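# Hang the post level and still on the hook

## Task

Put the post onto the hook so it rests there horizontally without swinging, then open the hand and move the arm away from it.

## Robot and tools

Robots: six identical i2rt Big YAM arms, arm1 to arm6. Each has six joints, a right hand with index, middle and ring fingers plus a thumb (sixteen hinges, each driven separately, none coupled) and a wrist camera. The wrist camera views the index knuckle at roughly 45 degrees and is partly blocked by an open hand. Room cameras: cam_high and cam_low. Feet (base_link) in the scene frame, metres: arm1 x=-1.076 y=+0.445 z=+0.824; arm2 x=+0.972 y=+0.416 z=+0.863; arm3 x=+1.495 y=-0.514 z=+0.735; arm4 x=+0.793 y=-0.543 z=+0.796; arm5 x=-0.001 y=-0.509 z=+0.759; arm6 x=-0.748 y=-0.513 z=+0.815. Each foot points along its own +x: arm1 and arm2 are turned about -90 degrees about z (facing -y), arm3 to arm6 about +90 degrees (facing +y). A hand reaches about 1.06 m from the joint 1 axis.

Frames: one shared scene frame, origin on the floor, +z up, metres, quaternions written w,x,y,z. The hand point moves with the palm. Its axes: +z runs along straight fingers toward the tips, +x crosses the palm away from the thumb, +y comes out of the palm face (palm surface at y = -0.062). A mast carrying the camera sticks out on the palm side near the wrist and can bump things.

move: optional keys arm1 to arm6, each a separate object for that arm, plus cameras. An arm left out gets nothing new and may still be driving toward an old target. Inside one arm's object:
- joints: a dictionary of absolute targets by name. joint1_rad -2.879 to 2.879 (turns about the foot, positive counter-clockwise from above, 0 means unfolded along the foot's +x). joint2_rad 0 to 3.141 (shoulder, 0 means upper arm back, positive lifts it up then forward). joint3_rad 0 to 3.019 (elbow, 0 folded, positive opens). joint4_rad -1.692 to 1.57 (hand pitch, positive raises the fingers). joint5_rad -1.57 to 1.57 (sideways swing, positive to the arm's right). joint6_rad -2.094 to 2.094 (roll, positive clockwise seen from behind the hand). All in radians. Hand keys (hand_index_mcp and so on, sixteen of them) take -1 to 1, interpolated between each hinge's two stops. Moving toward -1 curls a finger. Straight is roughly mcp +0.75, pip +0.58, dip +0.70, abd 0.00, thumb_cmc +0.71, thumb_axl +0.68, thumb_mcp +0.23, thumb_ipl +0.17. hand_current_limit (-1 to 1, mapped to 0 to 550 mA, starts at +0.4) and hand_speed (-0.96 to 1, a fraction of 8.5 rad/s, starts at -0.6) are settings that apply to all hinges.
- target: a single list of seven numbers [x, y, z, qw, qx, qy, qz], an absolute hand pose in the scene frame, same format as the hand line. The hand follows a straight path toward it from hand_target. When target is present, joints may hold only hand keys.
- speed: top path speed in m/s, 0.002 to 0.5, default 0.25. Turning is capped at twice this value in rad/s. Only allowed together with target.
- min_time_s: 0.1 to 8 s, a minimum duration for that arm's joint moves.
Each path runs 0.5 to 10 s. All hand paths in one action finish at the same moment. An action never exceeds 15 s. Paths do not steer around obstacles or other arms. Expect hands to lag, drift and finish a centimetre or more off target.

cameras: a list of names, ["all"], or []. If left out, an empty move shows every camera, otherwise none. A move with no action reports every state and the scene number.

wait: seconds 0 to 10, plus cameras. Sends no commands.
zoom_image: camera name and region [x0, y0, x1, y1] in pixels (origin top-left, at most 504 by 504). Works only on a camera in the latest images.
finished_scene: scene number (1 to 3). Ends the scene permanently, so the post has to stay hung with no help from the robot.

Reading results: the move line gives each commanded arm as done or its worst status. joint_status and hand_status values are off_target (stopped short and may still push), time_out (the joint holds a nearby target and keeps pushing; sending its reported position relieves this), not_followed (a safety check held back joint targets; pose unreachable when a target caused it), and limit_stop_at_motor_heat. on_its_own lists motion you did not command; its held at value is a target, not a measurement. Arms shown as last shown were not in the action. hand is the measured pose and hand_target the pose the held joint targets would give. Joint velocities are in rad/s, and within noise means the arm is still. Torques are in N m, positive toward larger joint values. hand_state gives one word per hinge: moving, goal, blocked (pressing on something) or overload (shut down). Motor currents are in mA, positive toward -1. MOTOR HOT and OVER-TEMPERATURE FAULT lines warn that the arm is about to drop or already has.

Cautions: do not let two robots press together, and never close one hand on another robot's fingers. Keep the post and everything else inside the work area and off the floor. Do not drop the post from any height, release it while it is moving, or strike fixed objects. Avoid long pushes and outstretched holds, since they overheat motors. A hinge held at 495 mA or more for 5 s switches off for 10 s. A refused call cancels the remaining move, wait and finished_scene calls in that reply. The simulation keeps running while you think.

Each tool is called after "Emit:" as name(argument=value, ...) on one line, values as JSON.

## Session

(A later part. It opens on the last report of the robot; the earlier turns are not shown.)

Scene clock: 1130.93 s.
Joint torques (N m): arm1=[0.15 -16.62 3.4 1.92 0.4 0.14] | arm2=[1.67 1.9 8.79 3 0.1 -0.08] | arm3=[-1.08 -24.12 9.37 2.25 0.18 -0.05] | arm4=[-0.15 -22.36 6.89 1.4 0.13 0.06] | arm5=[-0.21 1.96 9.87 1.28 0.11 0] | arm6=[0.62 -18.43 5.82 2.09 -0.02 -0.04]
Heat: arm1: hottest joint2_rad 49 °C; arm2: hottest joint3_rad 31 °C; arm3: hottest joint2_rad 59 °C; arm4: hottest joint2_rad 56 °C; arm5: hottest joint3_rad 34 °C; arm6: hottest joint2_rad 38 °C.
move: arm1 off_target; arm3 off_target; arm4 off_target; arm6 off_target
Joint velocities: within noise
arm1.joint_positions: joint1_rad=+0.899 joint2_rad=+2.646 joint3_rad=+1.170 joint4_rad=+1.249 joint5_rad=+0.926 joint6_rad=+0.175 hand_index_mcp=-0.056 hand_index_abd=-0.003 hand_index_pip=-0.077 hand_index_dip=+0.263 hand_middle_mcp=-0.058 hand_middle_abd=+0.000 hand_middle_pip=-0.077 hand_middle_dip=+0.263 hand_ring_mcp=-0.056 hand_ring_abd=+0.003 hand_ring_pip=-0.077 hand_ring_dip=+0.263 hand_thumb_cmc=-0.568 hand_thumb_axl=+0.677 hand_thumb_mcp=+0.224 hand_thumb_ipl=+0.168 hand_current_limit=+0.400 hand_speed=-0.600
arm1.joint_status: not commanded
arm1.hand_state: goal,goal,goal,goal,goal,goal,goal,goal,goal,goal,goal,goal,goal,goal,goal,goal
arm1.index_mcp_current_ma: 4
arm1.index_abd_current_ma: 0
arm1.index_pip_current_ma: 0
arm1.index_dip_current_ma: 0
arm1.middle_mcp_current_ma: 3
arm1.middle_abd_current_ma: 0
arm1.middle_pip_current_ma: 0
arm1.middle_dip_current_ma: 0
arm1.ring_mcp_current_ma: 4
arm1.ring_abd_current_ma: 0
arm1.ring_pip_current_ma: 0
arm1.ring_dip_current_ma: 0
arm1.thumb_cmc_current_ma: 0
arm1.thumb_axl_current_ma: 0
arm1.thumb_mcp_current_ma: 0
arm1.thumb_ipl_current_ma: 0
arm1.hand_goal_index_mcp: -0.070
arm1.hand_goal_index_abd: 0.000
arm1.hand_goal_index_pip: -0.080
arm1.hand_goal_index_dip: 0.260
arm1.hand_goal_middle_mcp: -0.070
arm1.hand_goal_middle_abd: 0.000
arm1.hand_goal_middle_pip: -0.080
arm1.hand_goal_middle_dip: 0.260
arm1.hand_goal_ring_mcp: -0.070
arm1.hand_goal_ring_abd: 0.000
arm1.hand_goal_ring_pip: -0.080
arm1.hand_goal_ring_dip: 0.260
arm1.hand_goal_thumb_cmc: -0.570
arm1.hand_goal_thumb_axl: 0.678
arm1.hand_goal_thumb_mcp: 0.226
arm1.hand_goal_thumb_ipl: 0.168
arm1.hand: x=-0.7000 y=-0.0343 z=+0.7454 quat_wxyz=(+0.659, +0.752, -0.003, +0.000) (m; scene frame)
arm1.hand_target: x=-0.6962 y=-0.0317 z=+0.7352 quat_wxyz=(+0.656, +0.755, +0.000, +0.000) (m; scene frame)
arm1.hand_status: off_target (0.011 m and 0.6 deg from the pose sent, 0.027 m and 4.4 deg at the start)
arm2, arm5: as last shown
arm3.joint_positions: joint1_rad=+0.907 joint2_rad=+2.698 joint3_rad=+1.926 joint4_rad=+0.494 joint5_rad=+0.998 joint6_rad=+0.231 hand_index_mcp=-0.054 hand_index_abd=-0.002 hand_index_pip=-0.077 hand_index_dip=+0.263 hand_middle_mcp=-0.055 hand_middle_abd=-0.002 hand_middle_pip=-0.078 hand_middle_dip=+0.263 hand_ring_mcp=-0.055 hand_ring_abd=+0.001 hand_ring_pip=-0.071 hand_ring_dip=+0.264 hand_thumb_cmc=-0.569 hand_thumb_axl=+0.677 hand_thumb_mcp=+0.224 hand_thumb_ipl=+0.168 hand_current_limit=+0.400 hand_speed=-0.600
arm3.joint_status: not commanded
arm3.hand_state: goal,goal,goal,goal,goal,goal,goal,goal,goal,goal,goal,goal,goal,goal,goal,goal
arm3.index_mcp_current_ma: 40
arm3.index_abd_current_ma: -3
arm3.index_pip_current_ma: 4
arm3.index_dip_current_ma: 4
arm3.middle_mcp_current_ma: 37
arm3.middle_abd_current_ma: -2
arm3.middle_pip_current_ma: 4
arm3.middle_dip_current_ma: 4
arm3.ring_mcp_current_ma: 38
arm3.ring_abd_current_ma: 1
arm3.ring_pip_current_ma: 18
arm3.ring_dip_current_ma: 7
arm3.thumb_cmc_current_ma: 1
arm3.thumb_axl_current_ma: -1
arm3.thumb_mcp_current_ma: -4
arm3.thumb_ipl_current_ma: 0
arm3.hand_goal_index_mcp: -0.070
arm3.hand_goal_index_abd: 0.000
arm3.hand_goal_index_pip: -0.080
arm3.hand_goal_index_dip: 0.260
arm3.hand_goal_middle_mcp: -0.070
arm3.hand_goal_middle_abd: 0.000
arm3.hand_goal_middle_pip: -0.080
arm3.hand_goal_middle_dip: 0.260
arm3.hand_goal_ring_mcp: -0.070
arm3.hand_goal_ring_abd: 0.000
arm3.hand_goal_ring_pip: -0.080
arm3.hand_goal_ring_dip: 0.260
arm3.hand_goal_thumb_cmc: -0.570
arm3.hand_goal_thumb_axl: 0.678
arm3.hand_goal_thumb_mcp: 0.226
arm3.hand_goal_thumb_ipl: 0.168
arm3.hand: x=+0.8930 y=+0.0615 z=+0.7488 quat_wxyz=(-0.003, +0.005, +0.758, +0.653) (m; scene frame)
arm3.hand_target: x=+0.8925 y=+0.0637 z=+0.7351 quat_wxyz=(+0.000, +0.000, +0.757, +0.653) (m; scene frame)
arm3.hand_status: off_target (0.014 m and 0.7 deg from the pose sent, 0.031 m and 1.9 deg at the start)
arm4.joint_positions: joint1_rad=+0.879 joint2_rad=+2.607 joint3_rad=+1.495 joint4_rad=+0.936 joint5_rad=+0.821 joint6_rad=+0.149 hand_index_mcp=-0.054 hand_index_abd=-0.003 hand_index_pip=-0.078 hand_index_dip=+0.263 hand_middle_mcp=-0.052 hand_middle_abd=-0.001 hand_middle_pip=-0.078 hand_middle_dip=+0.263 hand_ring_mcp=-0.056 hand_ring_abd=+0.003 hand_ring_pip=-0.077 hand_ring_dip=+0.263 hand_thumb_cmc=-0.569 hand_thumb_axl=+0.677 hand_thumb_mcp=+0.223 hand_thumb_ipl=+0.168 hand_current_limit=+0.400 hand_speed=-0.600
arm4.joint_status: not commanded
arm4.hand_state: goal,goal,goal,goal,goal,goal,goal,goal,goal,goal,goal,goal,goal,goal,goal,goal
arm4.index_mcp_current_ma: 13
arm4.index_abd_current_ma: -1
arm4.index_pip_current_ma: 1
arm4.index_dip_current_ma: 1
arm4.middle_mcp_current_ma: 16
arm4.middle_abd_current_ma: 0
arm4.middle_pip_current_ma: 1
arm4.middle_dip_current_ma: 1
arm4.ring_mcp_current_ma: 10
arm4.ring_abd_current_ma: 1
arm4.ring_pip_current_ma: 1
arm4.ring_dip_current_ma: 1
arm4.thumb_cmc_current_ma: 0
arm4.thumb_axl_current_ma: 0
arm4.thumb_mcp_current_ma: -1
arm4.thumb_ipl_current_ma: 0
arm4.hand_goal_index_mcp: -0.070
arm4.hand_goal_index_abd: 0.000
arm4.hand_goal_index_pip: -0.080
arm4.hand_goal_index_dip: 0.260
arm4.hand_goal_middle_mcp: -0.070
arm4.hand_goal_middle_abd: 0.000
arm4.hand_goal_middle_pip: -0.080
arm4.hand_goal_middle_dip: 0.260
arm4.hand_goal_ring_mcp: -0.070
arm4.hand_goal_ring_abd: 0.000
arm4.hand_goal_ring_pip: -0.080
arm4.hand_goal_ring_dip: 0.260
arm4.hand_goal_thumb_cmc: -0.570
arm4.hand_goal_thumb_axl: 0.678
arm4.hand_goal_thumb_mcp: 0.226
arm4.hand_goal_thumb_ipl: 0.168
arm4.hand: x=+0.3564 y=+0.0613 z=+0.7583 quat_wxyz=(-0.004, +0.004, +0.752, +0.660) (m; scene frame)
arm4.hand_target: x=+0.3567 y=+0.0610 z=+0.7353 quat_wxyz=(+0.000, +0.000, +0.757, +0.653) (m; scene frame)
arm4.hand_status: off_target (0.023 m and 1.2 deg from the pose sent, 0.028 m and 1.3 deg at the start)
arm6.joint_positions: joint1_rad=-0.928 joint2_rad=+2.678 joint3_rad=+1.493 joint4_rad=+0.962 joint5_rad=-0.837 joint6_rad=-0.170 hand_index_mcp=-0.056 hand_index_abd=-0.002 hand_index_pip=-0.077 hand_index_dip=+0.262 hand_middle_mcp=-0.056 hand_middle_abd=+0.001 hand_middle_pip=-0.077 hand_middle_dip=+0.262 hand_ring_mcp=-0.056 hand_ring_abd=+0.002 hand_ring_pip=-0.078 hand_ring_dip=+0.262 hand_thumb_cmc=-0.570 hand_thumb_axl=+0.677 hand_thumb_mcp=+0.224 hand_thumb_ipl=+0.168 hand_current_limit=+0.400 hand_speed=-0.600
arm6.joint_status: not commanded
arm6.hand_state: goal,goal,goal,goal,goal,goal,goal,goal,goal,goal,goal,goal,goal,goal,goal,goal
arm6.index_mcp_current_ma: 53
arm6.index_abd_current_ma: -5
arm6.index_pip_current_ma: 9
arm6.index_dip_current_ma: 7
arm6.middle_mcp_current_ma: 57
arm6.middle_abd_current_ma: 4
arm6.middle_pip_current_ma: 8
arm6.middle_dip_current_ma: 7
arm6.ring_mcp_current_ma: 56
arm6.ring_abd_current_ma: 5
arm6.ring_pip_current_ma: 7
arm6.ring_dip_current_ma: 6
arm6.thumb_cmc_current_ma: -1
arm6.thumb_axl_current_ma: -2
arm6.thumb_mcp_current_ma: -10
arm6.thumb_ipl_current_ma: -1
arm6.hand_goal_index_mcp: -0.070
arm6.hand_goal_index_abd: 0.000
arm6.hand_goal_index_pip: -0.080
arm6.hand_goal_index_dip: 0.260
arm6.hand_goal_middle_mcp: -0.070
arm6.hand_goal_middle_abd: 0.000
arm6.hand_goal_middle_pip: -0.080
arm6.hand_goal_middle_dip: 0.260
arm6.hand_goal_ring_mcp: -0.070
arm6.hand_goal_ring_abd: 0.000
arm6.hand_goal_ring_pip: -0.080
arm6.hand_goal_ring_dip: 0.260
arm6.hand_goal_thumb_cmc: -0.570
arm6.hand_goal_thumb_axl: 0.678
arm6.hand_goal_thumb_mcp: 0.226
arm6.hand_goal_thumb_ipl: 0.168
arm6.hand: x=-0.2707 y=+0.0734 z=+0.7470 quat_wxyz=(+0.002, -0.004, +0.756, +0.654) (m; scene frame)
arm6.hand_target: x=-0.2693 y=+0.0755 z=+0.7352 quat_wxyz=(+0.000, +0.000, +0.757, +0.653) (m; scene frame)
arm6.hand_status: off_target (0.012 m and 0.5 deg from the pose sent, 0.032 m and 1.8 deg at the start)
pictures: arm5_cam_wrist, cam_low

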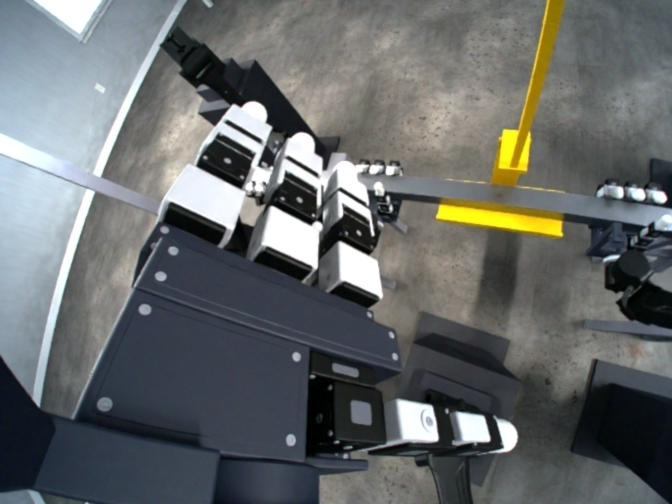

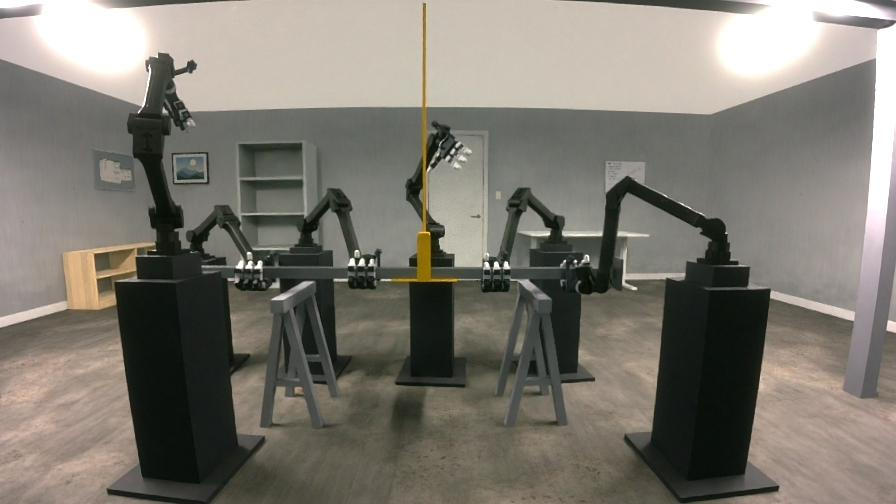

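Emit:
move(arm1={"target":[-0.694,-0.030,0.705,0.656,0.755,0,0],"speed":0.03}, arm3={"target":[0.892,0.064,0.70,0,0,0.757,0.653],"speed":0.03}, arm4={"target":[0.356,0.062,0.70,0,0,0.757,0.653],"speed":0.03}, arm6={"target":[-0.269,0.076,0.705,0,0,0.757,0.653],"speed":0.03}, cameras=["arm5_cam_wrist","cam_low"])

Emit:
zoom_image(camera="arm5_cam_wrist", region=[430, 160, 580, 260])

Emit:
zoom_image(camera="cam_low", region=[200, 200, 450, 340])

Emit:
zoom_image(camera="cam_low", region=[400, 200, 650, 340])

Scene clock: 1142.77 s.
Joint torques (N m): arm1=[0.5 -15.5 2.97 2.7 0.18 0.1] | arm2=[1.55 1.96 8.83 3.02 0.09 -0.08] | arm3=[-0.5 -23.18 10.15 2.24 0.18 0] | arm4=[-0.15 -21.42 6.87 1.83 0.13 0] | arm5=[-0.62 1.9 9.88 1.25 0.13 0] | arm6=[0.73 -17.08 5.03 2.41 -0.05 -0.03]
Heat: arm1: hottest joint2_rad 47 °C; arm2: hottest joint3_rad 31 °C; arm3: hottest joint2_rad 55 °C; arm4: hottest joint2_rad 53 °C; arm5: hottest joint3_rad 34 °C; arm6: hottest joint2_rad 35 °C.
move: arm1 off_target; arm3 off_target; arm4 off_target; arm6 off_target
Joint velocities: within noise
arm1.joint_positions: joint1_rad=+0.900 joint2_rad=+2.709 joint3_rad=+1.233 joint4_rad=+1.249 joint5_rad=+0.937 joint6_rad=+0.182 hand_index_mcp=-0.049 hand_index_abd=-0.001 hand_index_pip=-0.068 hand_index_dip=+0.266 hand_middle_mcp=-0.052 hand_middle_abd=+0.000 hand_middle_pip=-0.067 hand_middle_dip=+0.266 hand_ring_mcp=-0.052 hand_ring_abd=+0.003 hand_ring_pip=-0.069 hand_ring_dip=+0.265 hand_thumb_cmc=-0.568 hand_thumb_axl=+0.677 hand_thumb_mcp=+0.243 hand_thumb_ipl=+0.171 hand_current_limit=+0.400 hand_speed=-0.600
arm1.joint_status: not commanded
arm1.hand_state: blocked,goal,goal,goal,goal,goal,goal,goal,goal,goal,goal,goal,goal,goal,goal,goal
arm1.index_mcp_current_ma: 9
arm1.index_abd_current_ma: 0
arm1.index_pip_current_ma: 3
arm1.index_dip_current_ma: 1
arm1.middle_mcp_current_ma: 7
arm1.middle_abd_current_ma: 0
arm1.middle_pip_current_ma: 3
arm1.middle_dip_current_ma: 1
arm1.ring_mcp_current_ma: 7
arm1.ring_abd_current_ma: 0
arm1.ring_pip_current_ma: 3
arm1.ring_dip_current_ma: 1
arm1.thumb_cmc_current_ma: 0
arm1.thumb_axl_current_ma: 0
arm1.thumb_mcp_current_ma: 9
arm1.thumb_ipl_current_ma: 0
arm1.hand_goal_index_mcp: -0.070
arm1.hand_goal_index_abd: 0.000
arm1.hand_goal_index_pip: -0.080
arm1.hand_goal_index_dip: 0.260
arm1.hand_goal_middle_mcp: -0.070
arm1.hand_goal_middle_abd: 0.000
arm1.hand_goal_middle_pip: -0.080
arm1.hand_goal_middle_dip: 0.260
arm1.hand_goal_ring_mcp: -0.070
arm1.hand_goal_ring_abd: 0.000
arm1.hand_goal_ring_pip: -0.080
arm1.hand_goal_ring_dip: 0.260
arm1.hand_goal_thumb_cmc: -0.570
arm1.hand_goal_thumb_axl: 0.678
arm1.hand_goal_thumb_mcp: 0.226
arm1.hand_goal_thumb_ipl: 0.168
arm1.hand: x=-0.6958 y=-0.0376 z=+0.7222 quat_wxyz=(+0.660, +0.751, -0.008, -0.001) (m; scene frame)
arm1.hand_target: x=-0.6943 y=-0.0298 z=+0.7054 quat_wxyz=(+0.656, +0.755, +0.000, +0.000) (m; scene frame)
arm1.hand_status: off_target (0.019 m and 1.1 deg from the pose sent, 0.041 m and 0.6 deg at the start)
arm2, arm5: as last shown
arm3.joint_positions: joint1_rad=+0.901 joint2_rad=+2.758 joint3_rad=+1.964 joint4_rad=+0.518 joint5_rad=+0.997 joint6_rad=+0.227 hand_index_mcp=-0.049 hand_index_abd=+0.000 hand_index_pip=-0.068 hand_index_dip=+0.265 hand_middle_mcp=-0.047 hand_middle_abd=-0.001 hand_middle_pip=-0.068 hand_middle_dip=+0.265 hand_ring_mcp=-0.045 hand_ring_abd=+0.000 hand_ring_pip=-0.067 hand_ring_dip=+0.264 hand_thumb_cmc=-0.566 hand_thumb_axl=+0.679 hand_thumb_mcp=+0.247 hand_thumb_ipl=+0.176 hand_current_limit=+0.400 hand_speed=-0.600
arm3.joint_status: not commanded
arm3.hand_state: blocked,goal,goal,goal,blocked,goal,goal,goal,blocked,goal,goal,goal,goal,goal,blocked,goal
arm3.index_mcp_current_ma: 57
arm3.index_abd_current_ma: 0
arm3.index_pip_current_ma: 25
arm3.index_dip_current_ma: 10
arm3.middle_mcp_current_ma: 64
arm3.middle_abd_current_ma: -1
arm3.middle_pip_current_ma: 26
arm3.middle_dip_current_ma: 9
arm3.ring_mcp_current_ma: 71
arm3.ring_abd_current_ma: 0
arm3.ring_pip_current_ma: 30
arm3.ring_dip_current_ma: 8
arm3.thumb_cmc_current_ma: 6
arm3.thumb_axl_current_ma: 1
arm3.thumb_mcp_current_ma: 72
arm3.thumb_ipl_current_ma: 23
arm3.hand_goal_index_mcp: -0.070
arm3.hand_goal_index_abd: 0.000
arm3.hand_goal_index_pip: -0.080
arm3.hand_goal_index_dip: 0.260
arm3.hand_goal_middle_mcp: -0.070
arm3.hand_goal_middle_abd: 0.000
arm3.hand_goal_middle_pip: -0.080
arm3.hand_goal_middle_dip: 0.260
arm3.hand_goal_ring_mcp: -0.070
arm3.hand_goal_ring_abd: 0.000
arm3.hand_goal_ring_pip: -0.080
arm3.hand_goal_ring_dip: 0.260
arm3.hand_goal_thumb_cmc: -0.570
arm3.hand_goal_thumb_axl: 0.678
arm3.hand_goal_thumb_mcp: 0.226
arm3.hand_goal_thumb_ipl: 0.168
arm3.hand: x=+0.8963 y=+0.0652 z=+0.7204 quat_wxyz=(-0.001, +0.006, +0.757, +0.653) (m; scene frame)
arm3.hand_target: x=+0.8929 y=+0.0634 z=+0.7005 quat_wxyz=(+0.000, +0.000, +0.758, +0.653) (m; scene frame)
arm3.hand_status: off_target (0.021 m and 0.7 deg from the pose sent, 0.049 m and 0.7 deg at the start)
arm4.joint_positions: joint1_rad=+0.879 joint2_rad=+2.676 joint3_rad=+1.552 joint4_rad=+0.947 joint5_rad=+0.821 joint6_rad=+0.156 hand_index_mcp=-0.055 hand_index_abd=-0.003 hand_index_pip=-0.078 hand_index_dip=+0.263 hand_middle_mcp=-0.055 hand_middle_abd=-0.001 hand_middle_pip=-0.078 hand_middle_dip=+0.263 hand_ring_mcp=-0.056 hand_ring_abd=+0.003 hand_ring_pip=-0.069 hand_ring_dip=+0.265 hand_thumb_cmc=-0.569 hand_thumb_axl=+0.679 hand_thumb_mcp=+0.238 hand_thumb_ipl=+0.168 hand_current_limit=+0.400 hand_speed=-0.600
arm4.joint_status: not commanded
arm4.hand_state: goal,goal,goal,goal,goal,goal,goal,goal,goal,goal,goal,goal,goal,goal,goal,goal
arm4.index_mcp_current_ma: 13
arm4.index_abd_current_ma: -1
arm4.index_pip_current_ma: 1
arm4.index_dip_current_ma: 1
arm4.middle_mcp_current_ma: 12
arm4.middle_abd_current_ma: 0
arm4.middle_pip_current_ma: 1
arm4.middle_dip_current_ma: 1
arm4.ring_mcp_current_ma: 11
arm4.ring_abd_current_ma: 1
arm4.ring_pip_current_ma: 7
arm4.ring_dip_current_ma: 2
arm4.thumb_cmc_current_ma: 0
arm4.thumb_axl_current_ma: 0
arm4.thumb_mcp_current_ma: 11
arm4.thumb_ipl_current_ma: 0
arm4.hand_goal_index_mcp: -0.070
arm4.hand_goal_index_abd: 0.000
arm4.hand_goal_index_pip: -0.080
arm4.hand_goal_index_dip: 0.260
arm4.hand_goal_middle_mcp: -0.070
arm4.hand_goal_middle_abd: 0.000
arm4.hand_goal_middle_pip: -0.080
arm4.hand_goal_middle_dip: 0.260
arm4.hand_goal_ring_mcp: -0.070
arm4.hand_goal_ring_abd: 0.000
arm4.hand_goal_ring_pip: -0.080
arm4.hand_goal_ring_dip: 0.260
arm4.hand_goal_thumb_cmc: -0.570
arm4.hand_goal_thumb_axl: 0.678
arm4.hand_goal_thumb_mcp: 0.226
arm4.hand_goal_thumb_ipl: 0.168
arm4.hand: x=+0.3541 y=+0.0639 z=+0.7307 quat_wxyz=(-0.006, +0.006, +0.752, +0.659) (m; scene frame)
arm4.hand_target: x=+0.3570 y=+0.0607 z=+0.7006 quat_wxyz=(+0.000, +0.000, +0.758, +0.653) (m; scene frame)
arm4.hand_status: off_target (0.031 m and 1.4 deg from the pose sent, 0.058 m and 1.2 deg at the start)
arm6.joint_positions: joint1_rad=-0.928 joint2_rad=+2.735 joint3_rad=+1.556 joint4_rad=+0.973 joint5_rad=-0.836 joint6_rad=-0.170 hand_index_mcp=-0.056 hand_index_abd=-0.002 hand_index_pip=-0.072 hand_index_dip=+0.263 hand_middle_mcp=-0.055 hand_middle_abd=+0.001 hand_middle_pip=-0.068 hand_middle_dip=+0.266 hand_ring_mcp=-0.052 hand_ring_abd=+0.002 hand_ring_pip=-0.066 hand_ring_dip=+0.268 hand_thumb_cmc=-0.570 hand_thumb_axl=+0.677 hand_thumb_mcp=+0.226 hand_thumb_ipl=+0.168 hand_current_limit=+0.400 hand_speed=-0.600
arm6.joint_status: not commanded
arm6.hand_state: goal,goal,goal,goal,goal,goal,goal,goal,goal,goal,goal,goal,goal,goal,goal,goal
arm6.index_mcp_current_ma: 54
arm6.index_abd_current_ma: -5
arm6.index_pip_current_ma: 28
arm6.index_dip_current_ma: 11
arm6.middle_mcp_current_ma: 59
arm6.middle_abd_current_ma: 3
arm6.middle_pip_current_ma: 42
arm6.middle_dip_current_ma: 19
arm6.ring_mcp_current_ma: 70
arm6.ring_abd_current_ma: 4
arm6.ring_pip_current_ma: 51
arm6.ring_dip_current_ma: 27
arm6.thumb_cmc_current_ma: -1
arm6.thumb_axl_current_ma: -2
arm6.thumb_mcp_current_ma: 1
arm6.thumb_ipl_current_ma: -1
arm6.hand_goal_index_mcp: -0.070
arm6.hand_goal_index_abd: 0.000
arm6.hand_goal_index_pip: -0.080
arm6.hand_goal_index_dip: 0.260
arm6.hand_goal_middle_mcp: -0.070
arm6.hand_goal_middle_abd: 0.000
arm6.hand_goal_middle_pip: -0.080
arm6.hand_goal_middle_dip: 0.260
arm6.hand_goal_ring_mcp: -0.070
arm6.hand_goal_ring_abd: 0.000
arm6.hand_goal_ring_pip: -0.080
arm6.hand_goal_ring_dip: 0.260
arm6.hand_goal_thumb_cmc: -0.570
arm6.hand_goal_thumb_axl: 0.678
arm6.hand_goal_thumb_mcp: 0.226
arm6.hand_goal_thumb_ipl: 0.168
arm6.hand: x=-0.2653 y=+0.0784 z=+0.7307 quat_wxyz=(+0.007, -0.008, +0.752, +0.659) (m; scene frame)
arm6.hand_target: x=-0.2696 y=+0.0753 z=+0.7056 quat_wxyz=(+0.000, +0.000, +0.757, +0.653) (m; scene frame)
arm6.hand_status: off_target (0.026 m and 1.5 deg from the pose sent, 0.042 m and 0.5 deg at the start)
pictures: arm5_cam_wrist, cam_low

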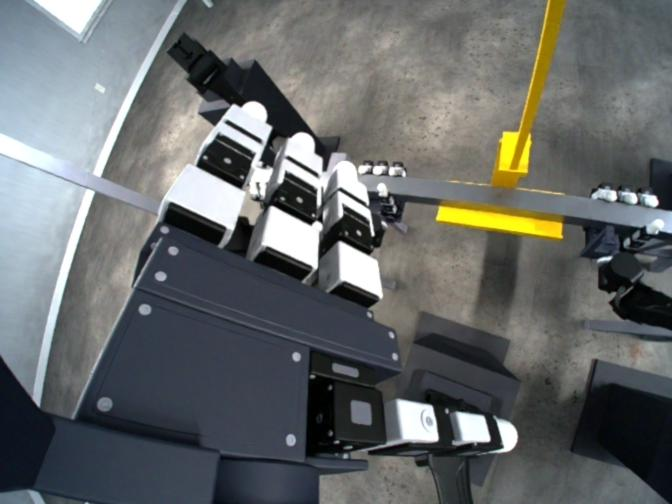

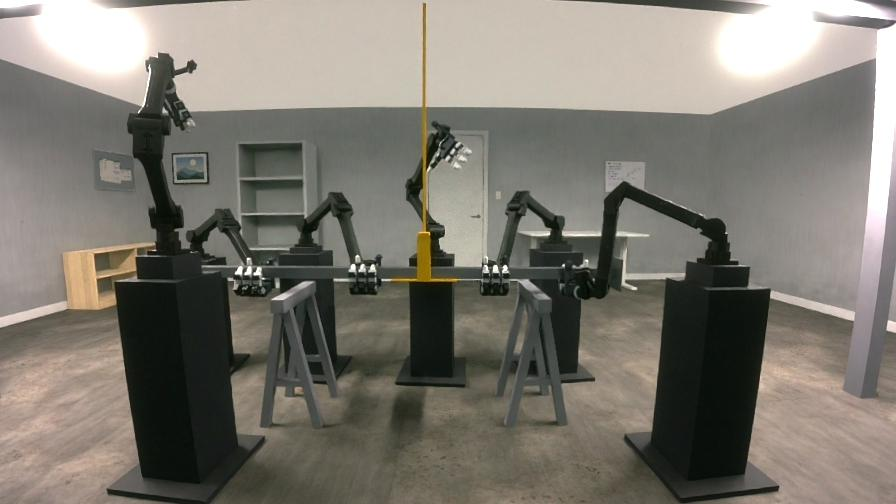

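Scaled by 3.360 from the camera's 672x504 image, which has a finer 960x720 frame.

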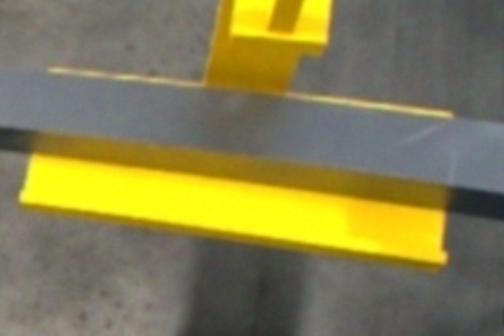

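Scaled by 2.016.

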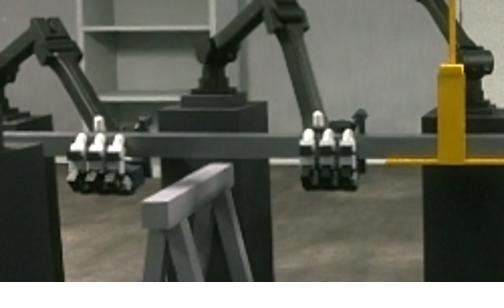

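Scaled by 2.016.

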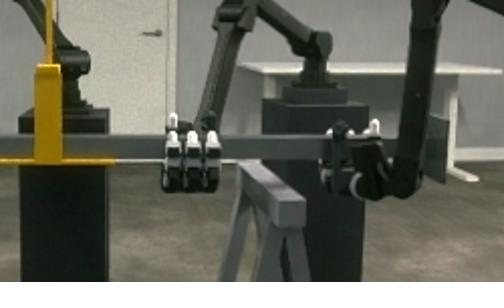

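Emit:
move(arm1={"target":[-0.694,-0.030,0.745,0.656,0.755,0,0],"speed":0.03}, arm3={"target":[0.890,0.064,0.747,0,0,0.757,0.653],"speed":0.03}, arm4={"target":[0.356,0.062,0.745,0,0,0.757,0.653],"speed":0.03}, arm6={"target":[-0.269,0.074,0.745,0,0,0.757,0.653],"speed":0.03}, cameras=["arm5_cam_wrist","cam_low"])

Emit:
zoom_image(camera="arm5_cam_wrist", region=[430, 160, 580, 260])

Emit:
zoom_image(camera="cam_low", region=[200, 220, 350, 320])

Emit:
zoom_image(camera="cam_low", region=[500, 220, 650, 320])

Scene clock: 1158.23 s.
Joint torques (N m): arm1=[0.32 -19.25 2.22 2.15 0.41 0.09] | arm2=[1.55 1.9 8.81 3.03 0.09 -0.07] | arm3=[-0.5 -29.04 7.49 1.33 0.31 0.04] | arm4=[-0.56 -27.05 4.74 1.36 0.19 -0.01] | arm5=[0.15 1.96 9.81 1.25 0.12 0] | arm6=[0.32 -22.95 3.48 1.94 -0.33 -0.08]
Heat: arm1: hottest joint2_rad 46 °C; arm2: hottest joint3_rad 31 °C; arm3: hottest joint2_rad 52 °C; arm4: hottest joint2_rad 51 °C; arm5: hottest joint3_rad 35 °C; arm6: hottest joint2_rad 34 °C.
move: arm1 done; arm3 off_target; arm4 done; arm6 off_target
Joint velocities: within noise
arm1.joint_positions: joint1_rad=+0.903 joint2_rad=+2.649 joint3_rad=+1.173 joint4_rad=+1.232 joint5_rad=+0.932 joint6_rad=+0.182 hand_index_mcp=-0.055 hand_index_abd=-0.002 hand_index_pip=-0.077 hand_index_dip=+0.263 hand_middle_mcp=-0.057 hand_middle_abd=-0.003 hand_middle_pip=-0.077 hand_middle_dip=+0.263 hand_ring_mcp=-0.055 hand_ring_abd=-0.003 hand_ring_pip=-0.077 hand_ring_dip=+0.263 hand_thumb_cmc=-0.570 hand_thumb_axl=+0.677 hand_thumb_mcp=+0.227 hand_thumb_ipl=+0.170 hand_current_limit=+0.400 hand_speed=-0.600
arm1.joint_status: not commanded
arm1.hand_state: goal,goal,goal,goal,goal,goal,goal,goal,goal,goal,goal,goal,goal,goal,goal,goal
arm1.index_mcp_current_ma: 5
arm1.index_abd_current_ma: 0
arm1.index_pip_current_ma: 0
arm1.index_dip_current_ma: 0
arm1.middle_mcp_current_ma: 4
arm1.middle_abd_current_ma: 0
arm1.middle_pip_current_ma: 0
arm1.middle_dip_current_ma: 0
arm1.ring_mcp_current_ma: 5
arm1.ring_abd_current_ma: 0
arm1.ring_pip_current_ma: 0
arm1.ring_dip_current_ma: 0
arm1.thumb_cmc_current_ma: 0
arm1.thumb_axl_current_ma: 0
arm1.thumb_mcp_current_ma: 0
arm1.thumb_ipl_current_ma: 0
arm1.hand_goal_index_mcp: -0.070
arm1.hand_goal_index_abd: 0.000
arm1.hand_goal_index_pip: -0.080
arm1.hand_goal_index_dip: 0.260
arm1.hand_goal_middle_mcp: -0.070
arm1.hand_goal_middle_abd: 0.000
arm1.hand_goal_middle_pip: -0.080
arm1.hand_goal_middle_dip: 0.260
arm1.hand_goal_ring_mcp: -0.070
arm1.hand_goal_ring_abd: 0.000
arm1.hand_goal_ring_pip: -0.080
arm1.hand_goal_ring_dip: 0.260
arm1.hand_goal_thumb_cmc: -0.570
arm1.hand_goal_thumb_axl: 0.678
arm1.hand_goal_thumb_mcp: 0.226
arm1.hand_goal_thumb_ipl: 0.168
arm1.hand: x=-0.6987 y=-0.0332 z=+0.7414 quat_wxyz=(+0.656, +0.755, -0.001, -0.004) (m; scene frame)
arm1.hand_target: x=-0.6940 y=-0.0300 z=+0.7450 quat_wxyz=(+0.656, +0.755, +0.000, +0.000) (m; scene frame)
arm1.hand_status: done (0.007 m and 0.5 deg from the pose sent, 0.024 m and 1.1 deg at the start)
arm2, arm5: as last shown
arm3.joint_positions: joint1_rad=+0.902 joint2_rad=+2.741 joint3_rad=+1.944 joint4_rad=+0.500 joint5_rad=+0.997 joint6_rad=+0.222 hand_index_mcp=-0.048 hand_index_abd=+0.001 hand_index_pip=-0.071 hand_index_dip=+0.264 hand_middle_mcp=-0.046 hand_middle_abd=-0.001 hand_middle_pip=-0.068 hand_middle_dip=+0.265 hand_ring_mcp=-0.043 hand_ring_abd=-0.002 hand_ring_pip=-0.069 hand_ring_dip=+0.264 hand_thumb_cmc=-0.569 hand_thumb_axl=+0.679 hand_thumb_mcp=+0.247 hand_thumb_ipl=+0.176 hand_current_limit=+0.400 hand_speed=-0.600
arm3.joint_status: not commanded
arm3.hand_state: blocked,goal,goal,goal,blocked,goal,goal,goal,blocked,goal,goal,goal,goal,goal,blocked,goal
arm3.index_mcp_current_ma: 59
arm3.index_abd_current_ma: 1
arm3.index_pip_current_ma: 18
arm3.index_dip_current_ma: 7
arm3.middle_mcp_current_ma: 66
arm3.middle_abd_current_ma: -1
arm3.middle_pip_current_ma: 25
arm3.middle_dip_current_ma: 9
arm3.ring_mcp_current_ma: 78
arm3.ring_abd_current_ma: -2
arm3.ring_pip_current_ma: 23
arm3.ring_dip_current_ma: 7
arm3.thumb_cmc_current_ma: 2
arm3.thumb_axl_current_ma: 1
arm3.thumb_mcp_current_ma: 70
arm3.thumb_ipl_current_ma: 22
arm3.hand_goal_index_mcp: -0.070
arm3.hand_goal_index_abd: 0.000
arm3.hand_goal_index_pip: -0.080
arm3.hand_goal_index_dip: 0.260
arm3.hand_goal_middle_mcp: -0.070
arm3.hand_goal_middle_abd: 0.000
arm3.hand_goal_middle_pip: -0.080
arm3.hand_goal_middle_dip: 0.260
arm3.hand_goal_ring_mcp: -0.070
arm3.hand_goal_ring_abd: 0.000
arm3.hand_goal_ring_pip: -0.080
arm3.hand_goal_ring_dip: 0.260
arm3.hand_goal_thumb_cmc: -0.570
arm3.hand_goal_thumb_axl: 0.678
arm3.hand_goal_thumb_mcp: 0.226
arm3.hand_goal_thumb_ipl: 0.168
arm3.hand: x=+0.8965 y=+0.0637 z=+0.7230 quat_wxyz=(+0.007, -0.002, +0.761, +0.649) (m; scene frame)
arm3.hand_target: x=+0.8903 y=+0.0640 z=+0.7471 quat_wxyz=(+0.000, +0.000, +0.757, +0.653) (m; scene frame)
arm3.hand_status: off_target (0.025 m and 1.1 deg from the pose sent, 0.028 m and 0.7 deg at the start)
arm4.joint_positions: joint1_rad=+0.879 joint2_rad=+2.641 joint3_rad=+1.511 joint4_rad=+0.928 joint5_rad=+0.820 joint6_rad=+0.156 hand_index_mcp=-0.055 hand_index_abd=-0.003 hand_index_pip=-0.078 hand_index_dip=+0.263 hand_middle_mcp=-0.055 hand_middle_abd=-0.001 hand_middle_pip=-0.078 hand_middle_dip=+0.263 hand_ring_mcp=-0.056 hand_ring_abd=-0.001 hand_ring_pip=-0.077 hand_ring_dip=+0.263 hand_thumb_cmc=-0.571 hand_thumb_axl=+0.679 hand_thumb_mcp=+0.228 hand_thumb_ipl=+0.168 hand_current_limit=+0.400 hand_speed=-0.600
arm4.joint_status: not commanded
arm4.hand_state: goal,goal,goal,goal,goal,goal,goal,goal,goal,goal,goal,goal,goal,goal,goal,goal
arm4.index_mcp_current_ma: 13
arm4.index_abd_current_ma: -1
arm4.index_pip_current_ma: 1
arm4.index_dip_current_ma: 1
arm4.middle_mcp_current_ma: 12
arm4.middle_abd_current_ma: 0
arm4.middle_pip_current_ma: 1
arm4.middle_dip_current_ma: 1
arm4.ring_mcp_current_ma: 11
arm4.ring_abd_current_ma: 0
arm4.ring_pip_current_ma: 1
arm4.ring_dip_current_ma: 1
arm4.thumb_cmc_current_ma: 0
arm4.thumb_axl_current_ma: 0
arm4.thumb_mcp_current_ma: 0
arm4.thumb_ipl_current_ma: 0
arm4.hand_goal_index_mcp: -0.070
arm4.hand_goal_index_abd: 0.000
arm4.hand_goal_index_pip: -0.080
arm4.hand_goal_index_dip: 0.260
arm4.hand_goal_middle_mcp: -0.070
arm4.hand_goal_middle_abd: 0.000
arm4.hand_goal_middle_pip: -0.080
arm4.hand_goal_middle_dip: 0.260
arm4.hand_goal_ring_mcp: -0.070
arm4.hand_goal_ring_abd: 0.000
arm4.hand_goal_ring_pip: -0.080
arm4.hand_goal_ring_dip: 0.260
arm4.hand_goal_thumb_cmc: -0.570
arm4.hand_goal_thumb_axl: 0.678
arm4.hand_goal_thumb_mcp: 0.226
arm4.hand_goal_thumb_ipl: 0.168
arm4.hand: x=+0.3574 y=+0.0607 z=+0.7381 quat_wxyz=(+0.001, +0.000, +0.758, +0.653) (m; scene frame)
arm4.hand_target: x=+0.3559 y=+0.0619 z=+0.7449 quat_wxyz=(+0.000, +0.000, +0.757, +0.653) (m; scene frame)
arm4.hand_status: done (0.007 m and 0.1 deg from the pose sent, 0.014 m and 1.4 deg at the start)
arm6.joint_positions: joint1_rad=-0.926 joint2_rad=+2.707 joint3_rad=+1.505 joint4_rad=+0.962 joint5_rad=-0.832 joint6_rad=-0.166 hand_index_mcp=-0.039 hand_index_abd=+0.003 hand_index_pip=-0.059 hand_index_dip=+0.269 hand_middle_mcp=-0.040 hand_middle_abd=+0.002 hand_middle_pip=-0.062 hand_middle_dip=+0.268 hand_ring_mcp=-0.040 hand_ring_abd=+0.002 hand_ring_pip=-0.066 hand_ring_dip=+0.267 hand_thumb_cmc=-0.570 hand_thumb_axl=+0.677 hand_thumb_mcp=+0.226 hand_thumb_ipl=+0.168 hand_current_limit=+0.400 hand_speed=-0.600
arm6.joint_status: not commanded
arm6.hand_state: blocked,goal,blocked,goal,blocked,goal,goal,goal,blocked,goal,goal,goal,goal,goal,goal,goal
arm6.index_mcp_current_ma: 129
arm6.index_abd_current_ma: 9
arm6.index_pip_current_ma: 79
arm6.index_dip_current_ma: 31
arm6.middle_mcp_current_ma: 126
arm6.middle_abd_current_ma: 4
arm6.middle_pip_current_ma: 66
arm6.middle_dip_current_ma: 29
arm6.ring_mcp_current_ma: 128
arm6.ring_abd_current_ma: 4
arm6.ring_pip_current_ma: 51
arm6.ring_dip_current_ma: 25
arm6.thumb_cmc_current_ma: -1
arm6.thumb_axl_current_ma: -2
arm6.thumb_mcp_current_ma: 1
arm6.thumb_ipl_current_ma: -1
arm6.hand_goal_index_mcp: -0.070
arm6.hand_goal_index_abd: 0.000
arm6.hand_goal_index_pip: -0.080
arm6.hand_goal_index_dip: 0.260
arm6.hand_goal_middle_mcp: -0.070
arm6.hand_goal_middle_abd: 0.000
arm6.hand_goal_middle_pip: -0.080
arm6.hand_goal_middle_dip: 0.260
arm6.hand_goal_ring_mcp: -0.070
arm6.hand_goal_ring_abd: 0.000
arm6.hand_goal_ring_pip: -0.080
arm6.hand_goal_ring_dip: 0.260
arm6.hand_goal_thumb_cmc: -0.570
arm6.hand_goal_thumb_axl: 0.678
arm6.hand_goal_thumb_mcp: 0.226
arm6.hand_goal_thumb_ipl: 0.168
arm6.hand: x=-0.2725 y=+0.0729 z=+0.7300 quat_wxyz=(-0.003, +0.003, +0.760, +0.650) (m; scene frame)
arm6.hand_target: x=-0.2690 y=+0.0739 z=+0.7449 quat_wxyz=(+0.000, +0.000, +0.757, +0.653) (m; scene frame)
arm6.hand_status: off_target (0.015 m and 0.7 deg from the pose sent, 0.016 m and 1.5 deg at the start)
pictures: arm5_cam_wrist, cam_low

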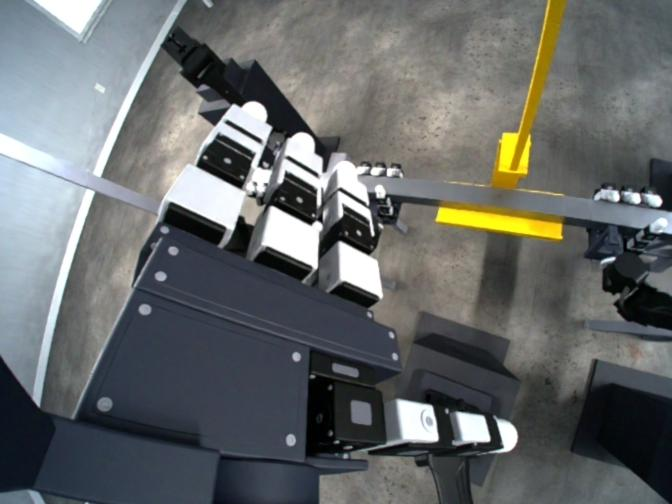

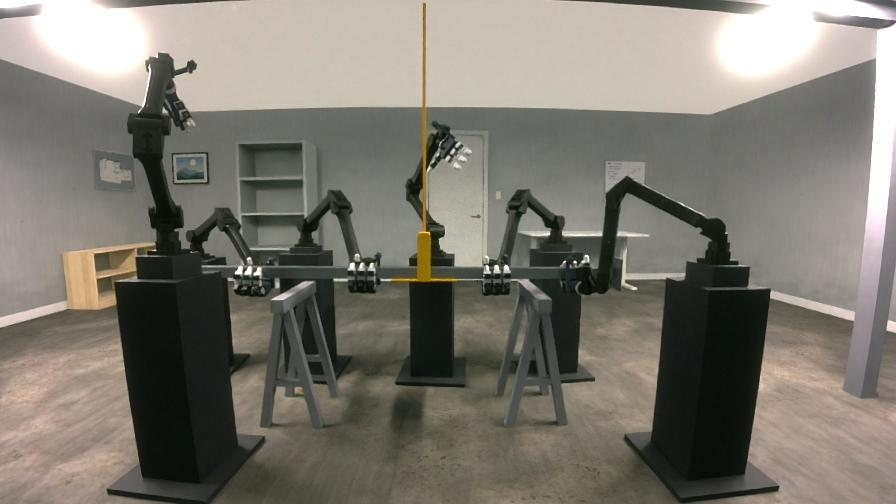

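Scaled by 3.360 from the camera's 672x504 image, which has a finer 960x720 frame.

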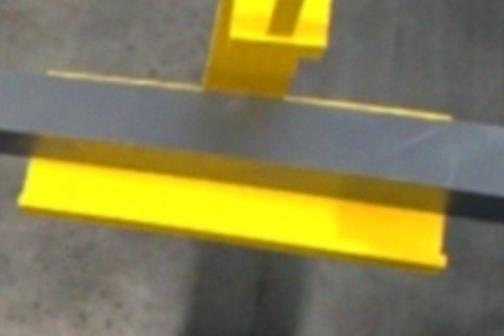

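Scaled by 3.360.

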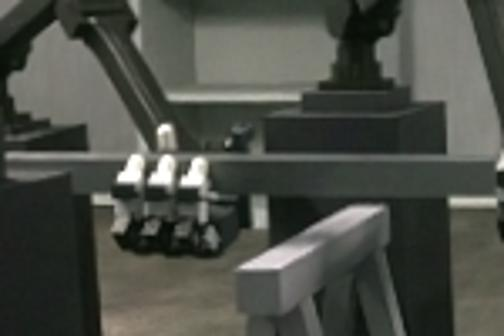

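Scaled by 3.360.

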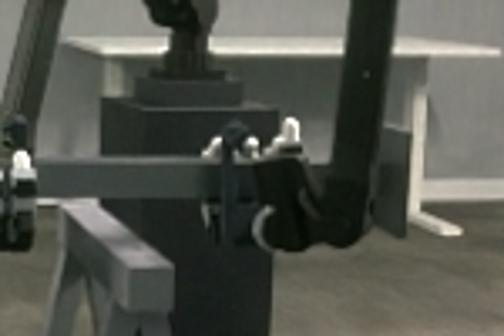

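Emit:
move(arm1={"joints":{"hand_index_mcp":0.34,"hand_middle_mcp":0.34,"hand_ring_mcp":0.34,"hand_index_pip":0.14,"hand_middle_pip":0.14,"hand_ring_pip":0.14}}, arm3={"joints":{"hand_index_mcp":0.34,"hand_middle_mcp":0.34,"hand_ring_mcp":0.34,"hand_index_pip":0.14,"hand_middle_pip":0.14,"hand_ring_pip":0.14}}, arm4={"joints":{"hand_index_mcp":0.34,"hand_middle_mcp":0.34,"hand_ring_mcp":0.34,"hand_index_pip":0.14,"hand_middle_pip":0.14,"hand_ring_pip":0.14}}, arm6={"joints":{"hand_index_mcp":0.34,"hand_middle_mcp":0.34,"hand_ring_mcp":0.34,"hand_index_pip":0.14,"hand_middle_pip":0.14,"hand_ring_pip":0.14}}, cameras=["arm5_cam_wrist","cam_low"])

Emit:
zoom_image(camera="arm5_cam_wrist", region=[430, 160, 580, 260])

Emit:
zoom_image(camera="cam_low", region=[200, 220, 350, 320])

Emit:
zoom_image(camera="cam_low", region=[500, 220, 650, 320])

Scene clock: 1183.67 s.
Joint torques (N m): arm1=[-0.09 -19.25 2.32 2.13 0.32 0.09] | arm2=[1.55 1.85 8.8 3 0.09 -0.08] | arm3=[-0.5 -28.45 7.54 1.35 0.32 0.04] | arm4=[-0.15 -27.11 4.78 1.43 0.21 -0.01] | arm5=[-0.32 1.79 9.8 1.28 0.12 -0.01] | arm6=[-0.21 -22.95 3.99 1.99 -0.29 -0.09]
Heat: arm1: hottest joint2_rad 44 °C; arm2: hottest joint3_rad 31 °C; arm3: hottest joint2_rad 51 °C; arm4: hottest joint2_rad 46 °C; arm5: hottest joint3_rad 35 °C; arm6: hottest joint2_rad 33 °C.
move: arm1 done; arm3 done; arm4 done; arm6 done
Joint velocities: within noise
arm1.joint_positions: joint1_rad=+0.908 joint2_rad=+2.649 joint3_rad=+1.170 joint4_rad=+1.232 joint5_rad=+0.935 joint6_rad=+0.182 hand_index_mcp=+0.348 hand_index_abd=-0.002 hand_index_pip=+0.139 hand_index_dip=+0.263 hand_middle_mcp=+0.346 hand_middle_abd=-0.003 hand_middle_pip=+0.139 hand_middle_dip=+0.263 hand_ring_mcp=+0.347 hand_ring_abd=-0.003 hand_ring_pip=+0.139 hand_ring_dip=+0.263 hand_thumb_cmc=-0.569 hand_thumb_axl=+0.677 hand_thumb_mcp=+0.227 hand_thumb_ipl=+0.169 hand_current_limit=+0.400 hand_speed=-0.600
arm1.joint_status: all done
arm1.hand_state: goal,goal,goal,goal,goal,goal,goal,goal,goal,goal,goal,goal,goal,goal,goal,goal
arm1.index_mcp_current_ma: 1
arm1.index_abd_current_ma: 0
arm1.index_pip_current_ma: 0
arm1.index_dip_current_ma: 0
arm1.middle_mcp_current_ma: 1
arm1.middle_abd_current_ma: 0
arm1.middle_pip_current_ma: 0
arm1.middle_dip_current_ma: 0
arm1.ring_mcp_current_ma: 1
arm1.ring_abd_current_ma: 0
arm1.ring_pip_current_ma: 0
arm1.ring_dip_current_ma: 0
arm1.thumb_cmc_current_ma: 0
arm1.thumb_axl_current_ma: 0
arm1.thumb_mcp_current_ma: 0
arm1.thumb_ipl_current_ma: 0
arm1.hand_goal_index_mcp: 0.340
arm1.hand_goal_index_abd: 0.000
arm1.hand_goal_index_pip: 0.140
arm1.hand_goal_index_dip: 0.260
arm1.hand_goal_middle_mcp: 0.340
arm1.hand_goal_middle_abd: 0.000
arm1.hand_goal_middle_pip: 0.140
arm1.hand_goal_middle_dip: 0.260
arm1.hand_goal_ring_mcp: 0.340
arm1.hand_goal_ring_abd: 0.000
arm1.hand_goal_ring_pip: 0.140
arm1.hand_goal_ring_dip: 0.260
arm1.hand_goal_thumb_cmc: -0.570
arm1.hand_goal_thumb_axl: 0.678
arm1.hand_goal_thumb_mcp: 0.226
arm1.hand_goal_thumb_ipl: 0.168
arm1.hand: x=-0.6973 y=-0.0305 z=+0.7410 quat_wxyz=(+0.655, +0.755, +0.001, -0.004) (m; scene frame)
arm1.hand_target: x=-0.6941 y=-0.0300 z=+0.7450 quat_wxyz=(+0.656, +0.755, +0.000, +0.000) (m; scene frame)
arm1.hand_status: not commanded
arm2, arm5: as last shown
arm3.joint_positions: joint1_rad=+0.902 joint2_rad=+2.733 joint3_rad=+1.944 joint4_rad=+0.500 joint5_rad=+0.997 joint6_rad=+0.222 hand_index_mcp=+0.348 hand_index_abd=+0.001 hand_index_pip=+0.139 hand_index_dip=+0.263 hand_middle_mcp=+0.347 hand_middle_abd=-0.001 hand_middle_pip=+0.139 hand_middle_dip=+0.263 hand_ring_mcp=+0.347 hand_ring_abd=-0.002 hand_ring_pip=+0.139 hand_ring_dip=+0.263 hand_thumb_cmc=-0.569 hand_thumb_axl=+0.679 hand_thumb_mcp=+0.227 hand_thumb_ipl=+0.170 hand_current_limit=+0.400 hand_speed=-0.600
arm3.joint_status: all done
arm3.hand_state: goal,goal,goal,goal,goal,goal,goal,goal,goal,goal,goal,goal,goal,goal,goal,goal
arm3.index_mcp_current_ma: 16
arm3.index_abd_current_ma: 1
arm3.index_pip_current_ma: -1
arm3.index_dip_current_ma: 5
arm3.middle_mcp_current_ma: 16
arm3.middle_abd_current_ma: -1
arm3.middle_pip_current_ma: -1
arm3.middle_dip_current_ma: 4
arm3.ring_mcp_current_ma: 16
arm3.ring_abd_current_ma: -2
arm3.ring_pip_current_ma: -1
arm3.ring_dip_current_ma: 4
arm3.thumb_cmc_current_ma: 2
arm3.thumb_axl_current_ma: 1
arm3.thumb_mcp_current_ma: 2
arm3.thumb_ipl_current_ma: 4
arm3.hand_goal_index_mcp: 0.340
arm3.hand_goal_index_abd: 0.000
arm3.hand_goal_index_pip: 0.140
arm3.hand_goal_index_dip: 0.260
arm3.hand_goal_middle_mcp: 0.340
arm3.hand_goal_middle_abd: 0.000
arm3.hand_goal_middle_pip: 0.140
arm3.hand_goal_middle_dip: 0.260
arm3.hand_goal_ring_mcp: 0.340
arm3.hand_goal_ring_abd: 0.000
arm3.hand_goal_ring_pip: 0.140
arm3.hand_goal_ring_dip: 0.260
arm3.hand_goal_thumb_cmc: -0.570
arm3.hand_goal_thumb_axl: 0.678
arm3.hand_goal_thumb_mcp: 0.226
arm3.hand_goal_thumb_ipl: 0.168
arm3.hand: x=+0.8956 y=+0.0643 z=+0.7294 quat_wxyz=(+0.004, +0.000, +0.760, +0.650) (m; scene frame)
arm3.hand_target: x=+0.8902 y=+0.0638 z=+0.7469 quat_wxyz=(+0.000, +0.000, +0.757, +0.653) (m; scene frame)
arm3.hand_status: not commanded
arm4.joint_positions: joint1_rad=+0.879 joint2_rad=+2.640 joint3_rad=+1.511 joint4_rad=+0.926 joint5_rad=+0.820 joint6_rad=+0.156 hand_index_mcp=+0.348 hand_index_abd=-0.003 hand_index_pip=+0.139 hand_index_dip=+0.263 hand_middle_mcp=+0.347 hand_middle_abd=-0.001 hand_middle_pip=+0.139 hand_middle_dip=+0.263 hand_ring_mcp=+0.347 hand_ring_abd=-0.001 hand_ring_pip=+0.139 hand_ring_dip=+0.263 hand_thumb_cmc=-0.571 hand_thumb_axl=+0.679 hand_thumb_mcp=+0.228 hand_thumb_ipl=+0.168 hand_current_limit=+0.400 hand_speed=-0.600
arm4.joint_status: all done
arm4.hand_state: goal,goal,goal,goal,goal,goal,goal,goal,goal,goal,goal,goal,goal,goal,goal,goal
arm4.index_mcp_current_ma: 4
arm4.index_abd_current_ma: -1
arm4.index_pip_current_ma: 0
arm4.index_dip_current_ma: 1
arm4.middle_mcp_current_ma: 4
arm4.middle_abd_current_ma: 0
arm4.middle_pip_current_ma: 0
arm4.middle_dip_current_ma: 1
arm4.ring_mcp_current_ma: 3
arm4.ring_abd_current_ma: 0
arm4.ring_pip_current_ma: 0
arm4.ring_dip_current_ma: 1
arm4.thumb_cmc_current_ma: 0
arm4.thumb_axl_current_ma: 0
arm4.thumb_mcp_current_ma: 0
arm4.thumb_ipl_current_ma: 0
arm4.hand_goal_index_mcp: 0.340
arm4.hand_goal_index_abd: 0.000
arm4.hand_goal_index_pip: 0.140
arm4.hand_goal_index_dip: 0.260
arm4.hand_goal_middle_mcp: 0.340
arm4.hand_goal_middle_abd: 0.000
arm4.hand_goal_middle_pip: 0.140
arm4.hand_goal_middle_dip: 0.260
arm4.hand_goal_ring_mcp: 0.340
arm4.hand_goal_ring_abd: 0.000
arm4.hand_goal_ring_pip: 0.140
arm4.hand_goal_ring_dip: 0.260
arm4.hand_goal_thumb_cmc: -0.570
arm4.hand_goal_thumb_axl: 0.678
arm4.hand_goal_thumb_mcp: 0.226
arm4.hand_goal_thumb_ipl: 0.168
arm4.hand: x=+0.3573 y=+0.0608 z=+0.7382 quat_wxyz=(+0.001, +0.000, +0.758, +0.653) (m; scene frame)
arm4.hand_target: x=+0.3559 y=+0.0619 z=+0.7450 quat_wxyz=(+0.000, +0.000, +0.757, +0.653) (m; scene frame)
arm4.hand_status: not commanded
arm6.joint_positions: joint1_rad=-0.926 joint2_rad=+2.707 joint3_rad=+1.496 joint4_rad=+0.961 joint5_rad=-0.833 joint6_rad=-0.166 hand_index_mcp=+0.347 hand_index_abd=+0.003 hand_index_pip=+0.139 hand_index_dip=+0.263 hand_middle_mcp=+0.347 hand_middle_abd=+0.002 hand_middle_pip=+0.139 hand_middle_dip=+0.262 hand_ring_mcp=+0.347 hand_ring_abd=+0.002 hand_ring_pip=+0.139 hand_ring_dip=+0.262 hand_thumb_cmc=-0.570 hand_thumb_axl=+0.677 hand_thumb_mcp=+0.226 hand_thumb_ipl=+0.168 hand_current_limit=+0.400 hand_speed=-0.600
arm6.joint_status: all done
arm6.hand_state: goal,goal,goal,goal,goal,goal,goal,goal,goal,goal,goal,goal,goal,goal,goal,goal
arm6.index_mcp_current_ma: 24
arm6.index_abd_current_ma: 9
arm6.index_pip_current_ma: -2
arm6.index_dip_current_ma: 8
arm6.middle_mcp_current_ma: 26
arm6.middle_abd_current_ma: 4
arm6.middle_pip_current_ma: -2
arm6.middle_dip_current_ma: 8
arm6.ring_mcp_current_ma: 26
arm6.ring_abd_current_ma: 4
arm6.ring_pip_current_ma: -2
arm6.ring_dip_current_ma: 7
arm6.thumb_cmc_current_ma: -1
arm6.thumb_axl_current_ma: -2
arm6.thumb_mcp_current_ma: 1
arm6.thumb_ipl_current_ma: -1
arm6.hand_goal_index_mcp: 0.340
arm6.hand_goal_index_abd: 0.000
arm6.hand_goal_index_pip: 0.140
arm6.hand_goal_index_dip: 0.260
arm6.hand_goal_middle_mcp: 0.340
arm6.hand_goal_middle_abd: 0.000
arm6.hand_goal_middle_pip: 0.140
arm6.hand_goal_middle_dip: 0.260
arm6.hand_goal_ring_mcp: 0.340
arm6.hand_goal_ring_abd: 0.000
arm6.hand_goal_ring_pip: 0.140
arm6.hand_goal_ring_dip: 0.260
arm6.hand_goal_thumb_cmc: -0.570
arm6.hand_goal_thumb_axl: 0.678
arm6.hand_goal_thumb_mcp: 0.226
arm6.hand_goal_thumb_ipl: 0.168
arm6.hand: x=-0.2748 y=+0.0710 z=+0.7267 quat_wxyz=(-0.006, +0.005, +0.762, +0.647) (m; scene frame)
arm6.hand_target: x=-0.2690 y=+0.0739 z=+0.7448 quat_wxyz=(+0.000, +0.000, +0.757, +0.653) (m; scene frame)
arm6.hand_status: not commanded
pictures: arm5_cam_wrist, cam_low

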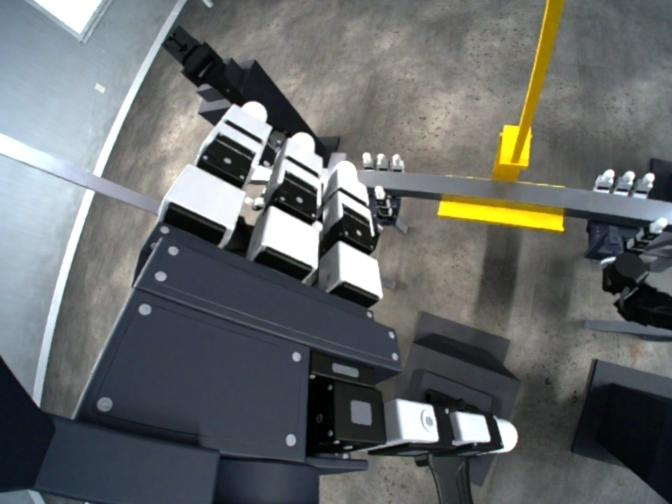

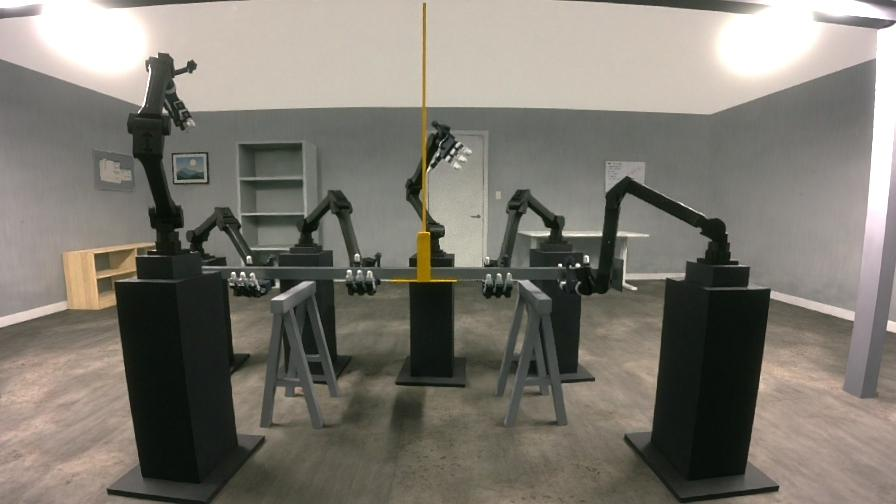

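Scaled by 3.360 from the camera's 672x504 image, which has a finer 960x720 frame.

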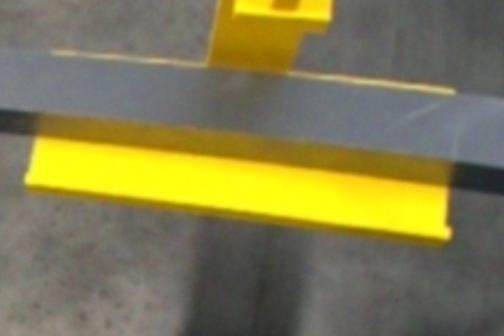

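Scaled by 3.360.

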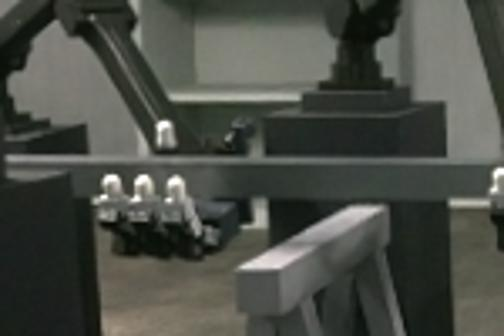

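Scaled by 3.360.

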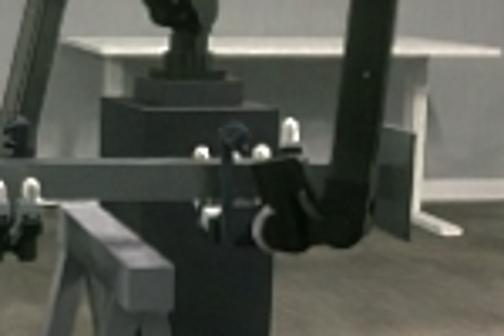

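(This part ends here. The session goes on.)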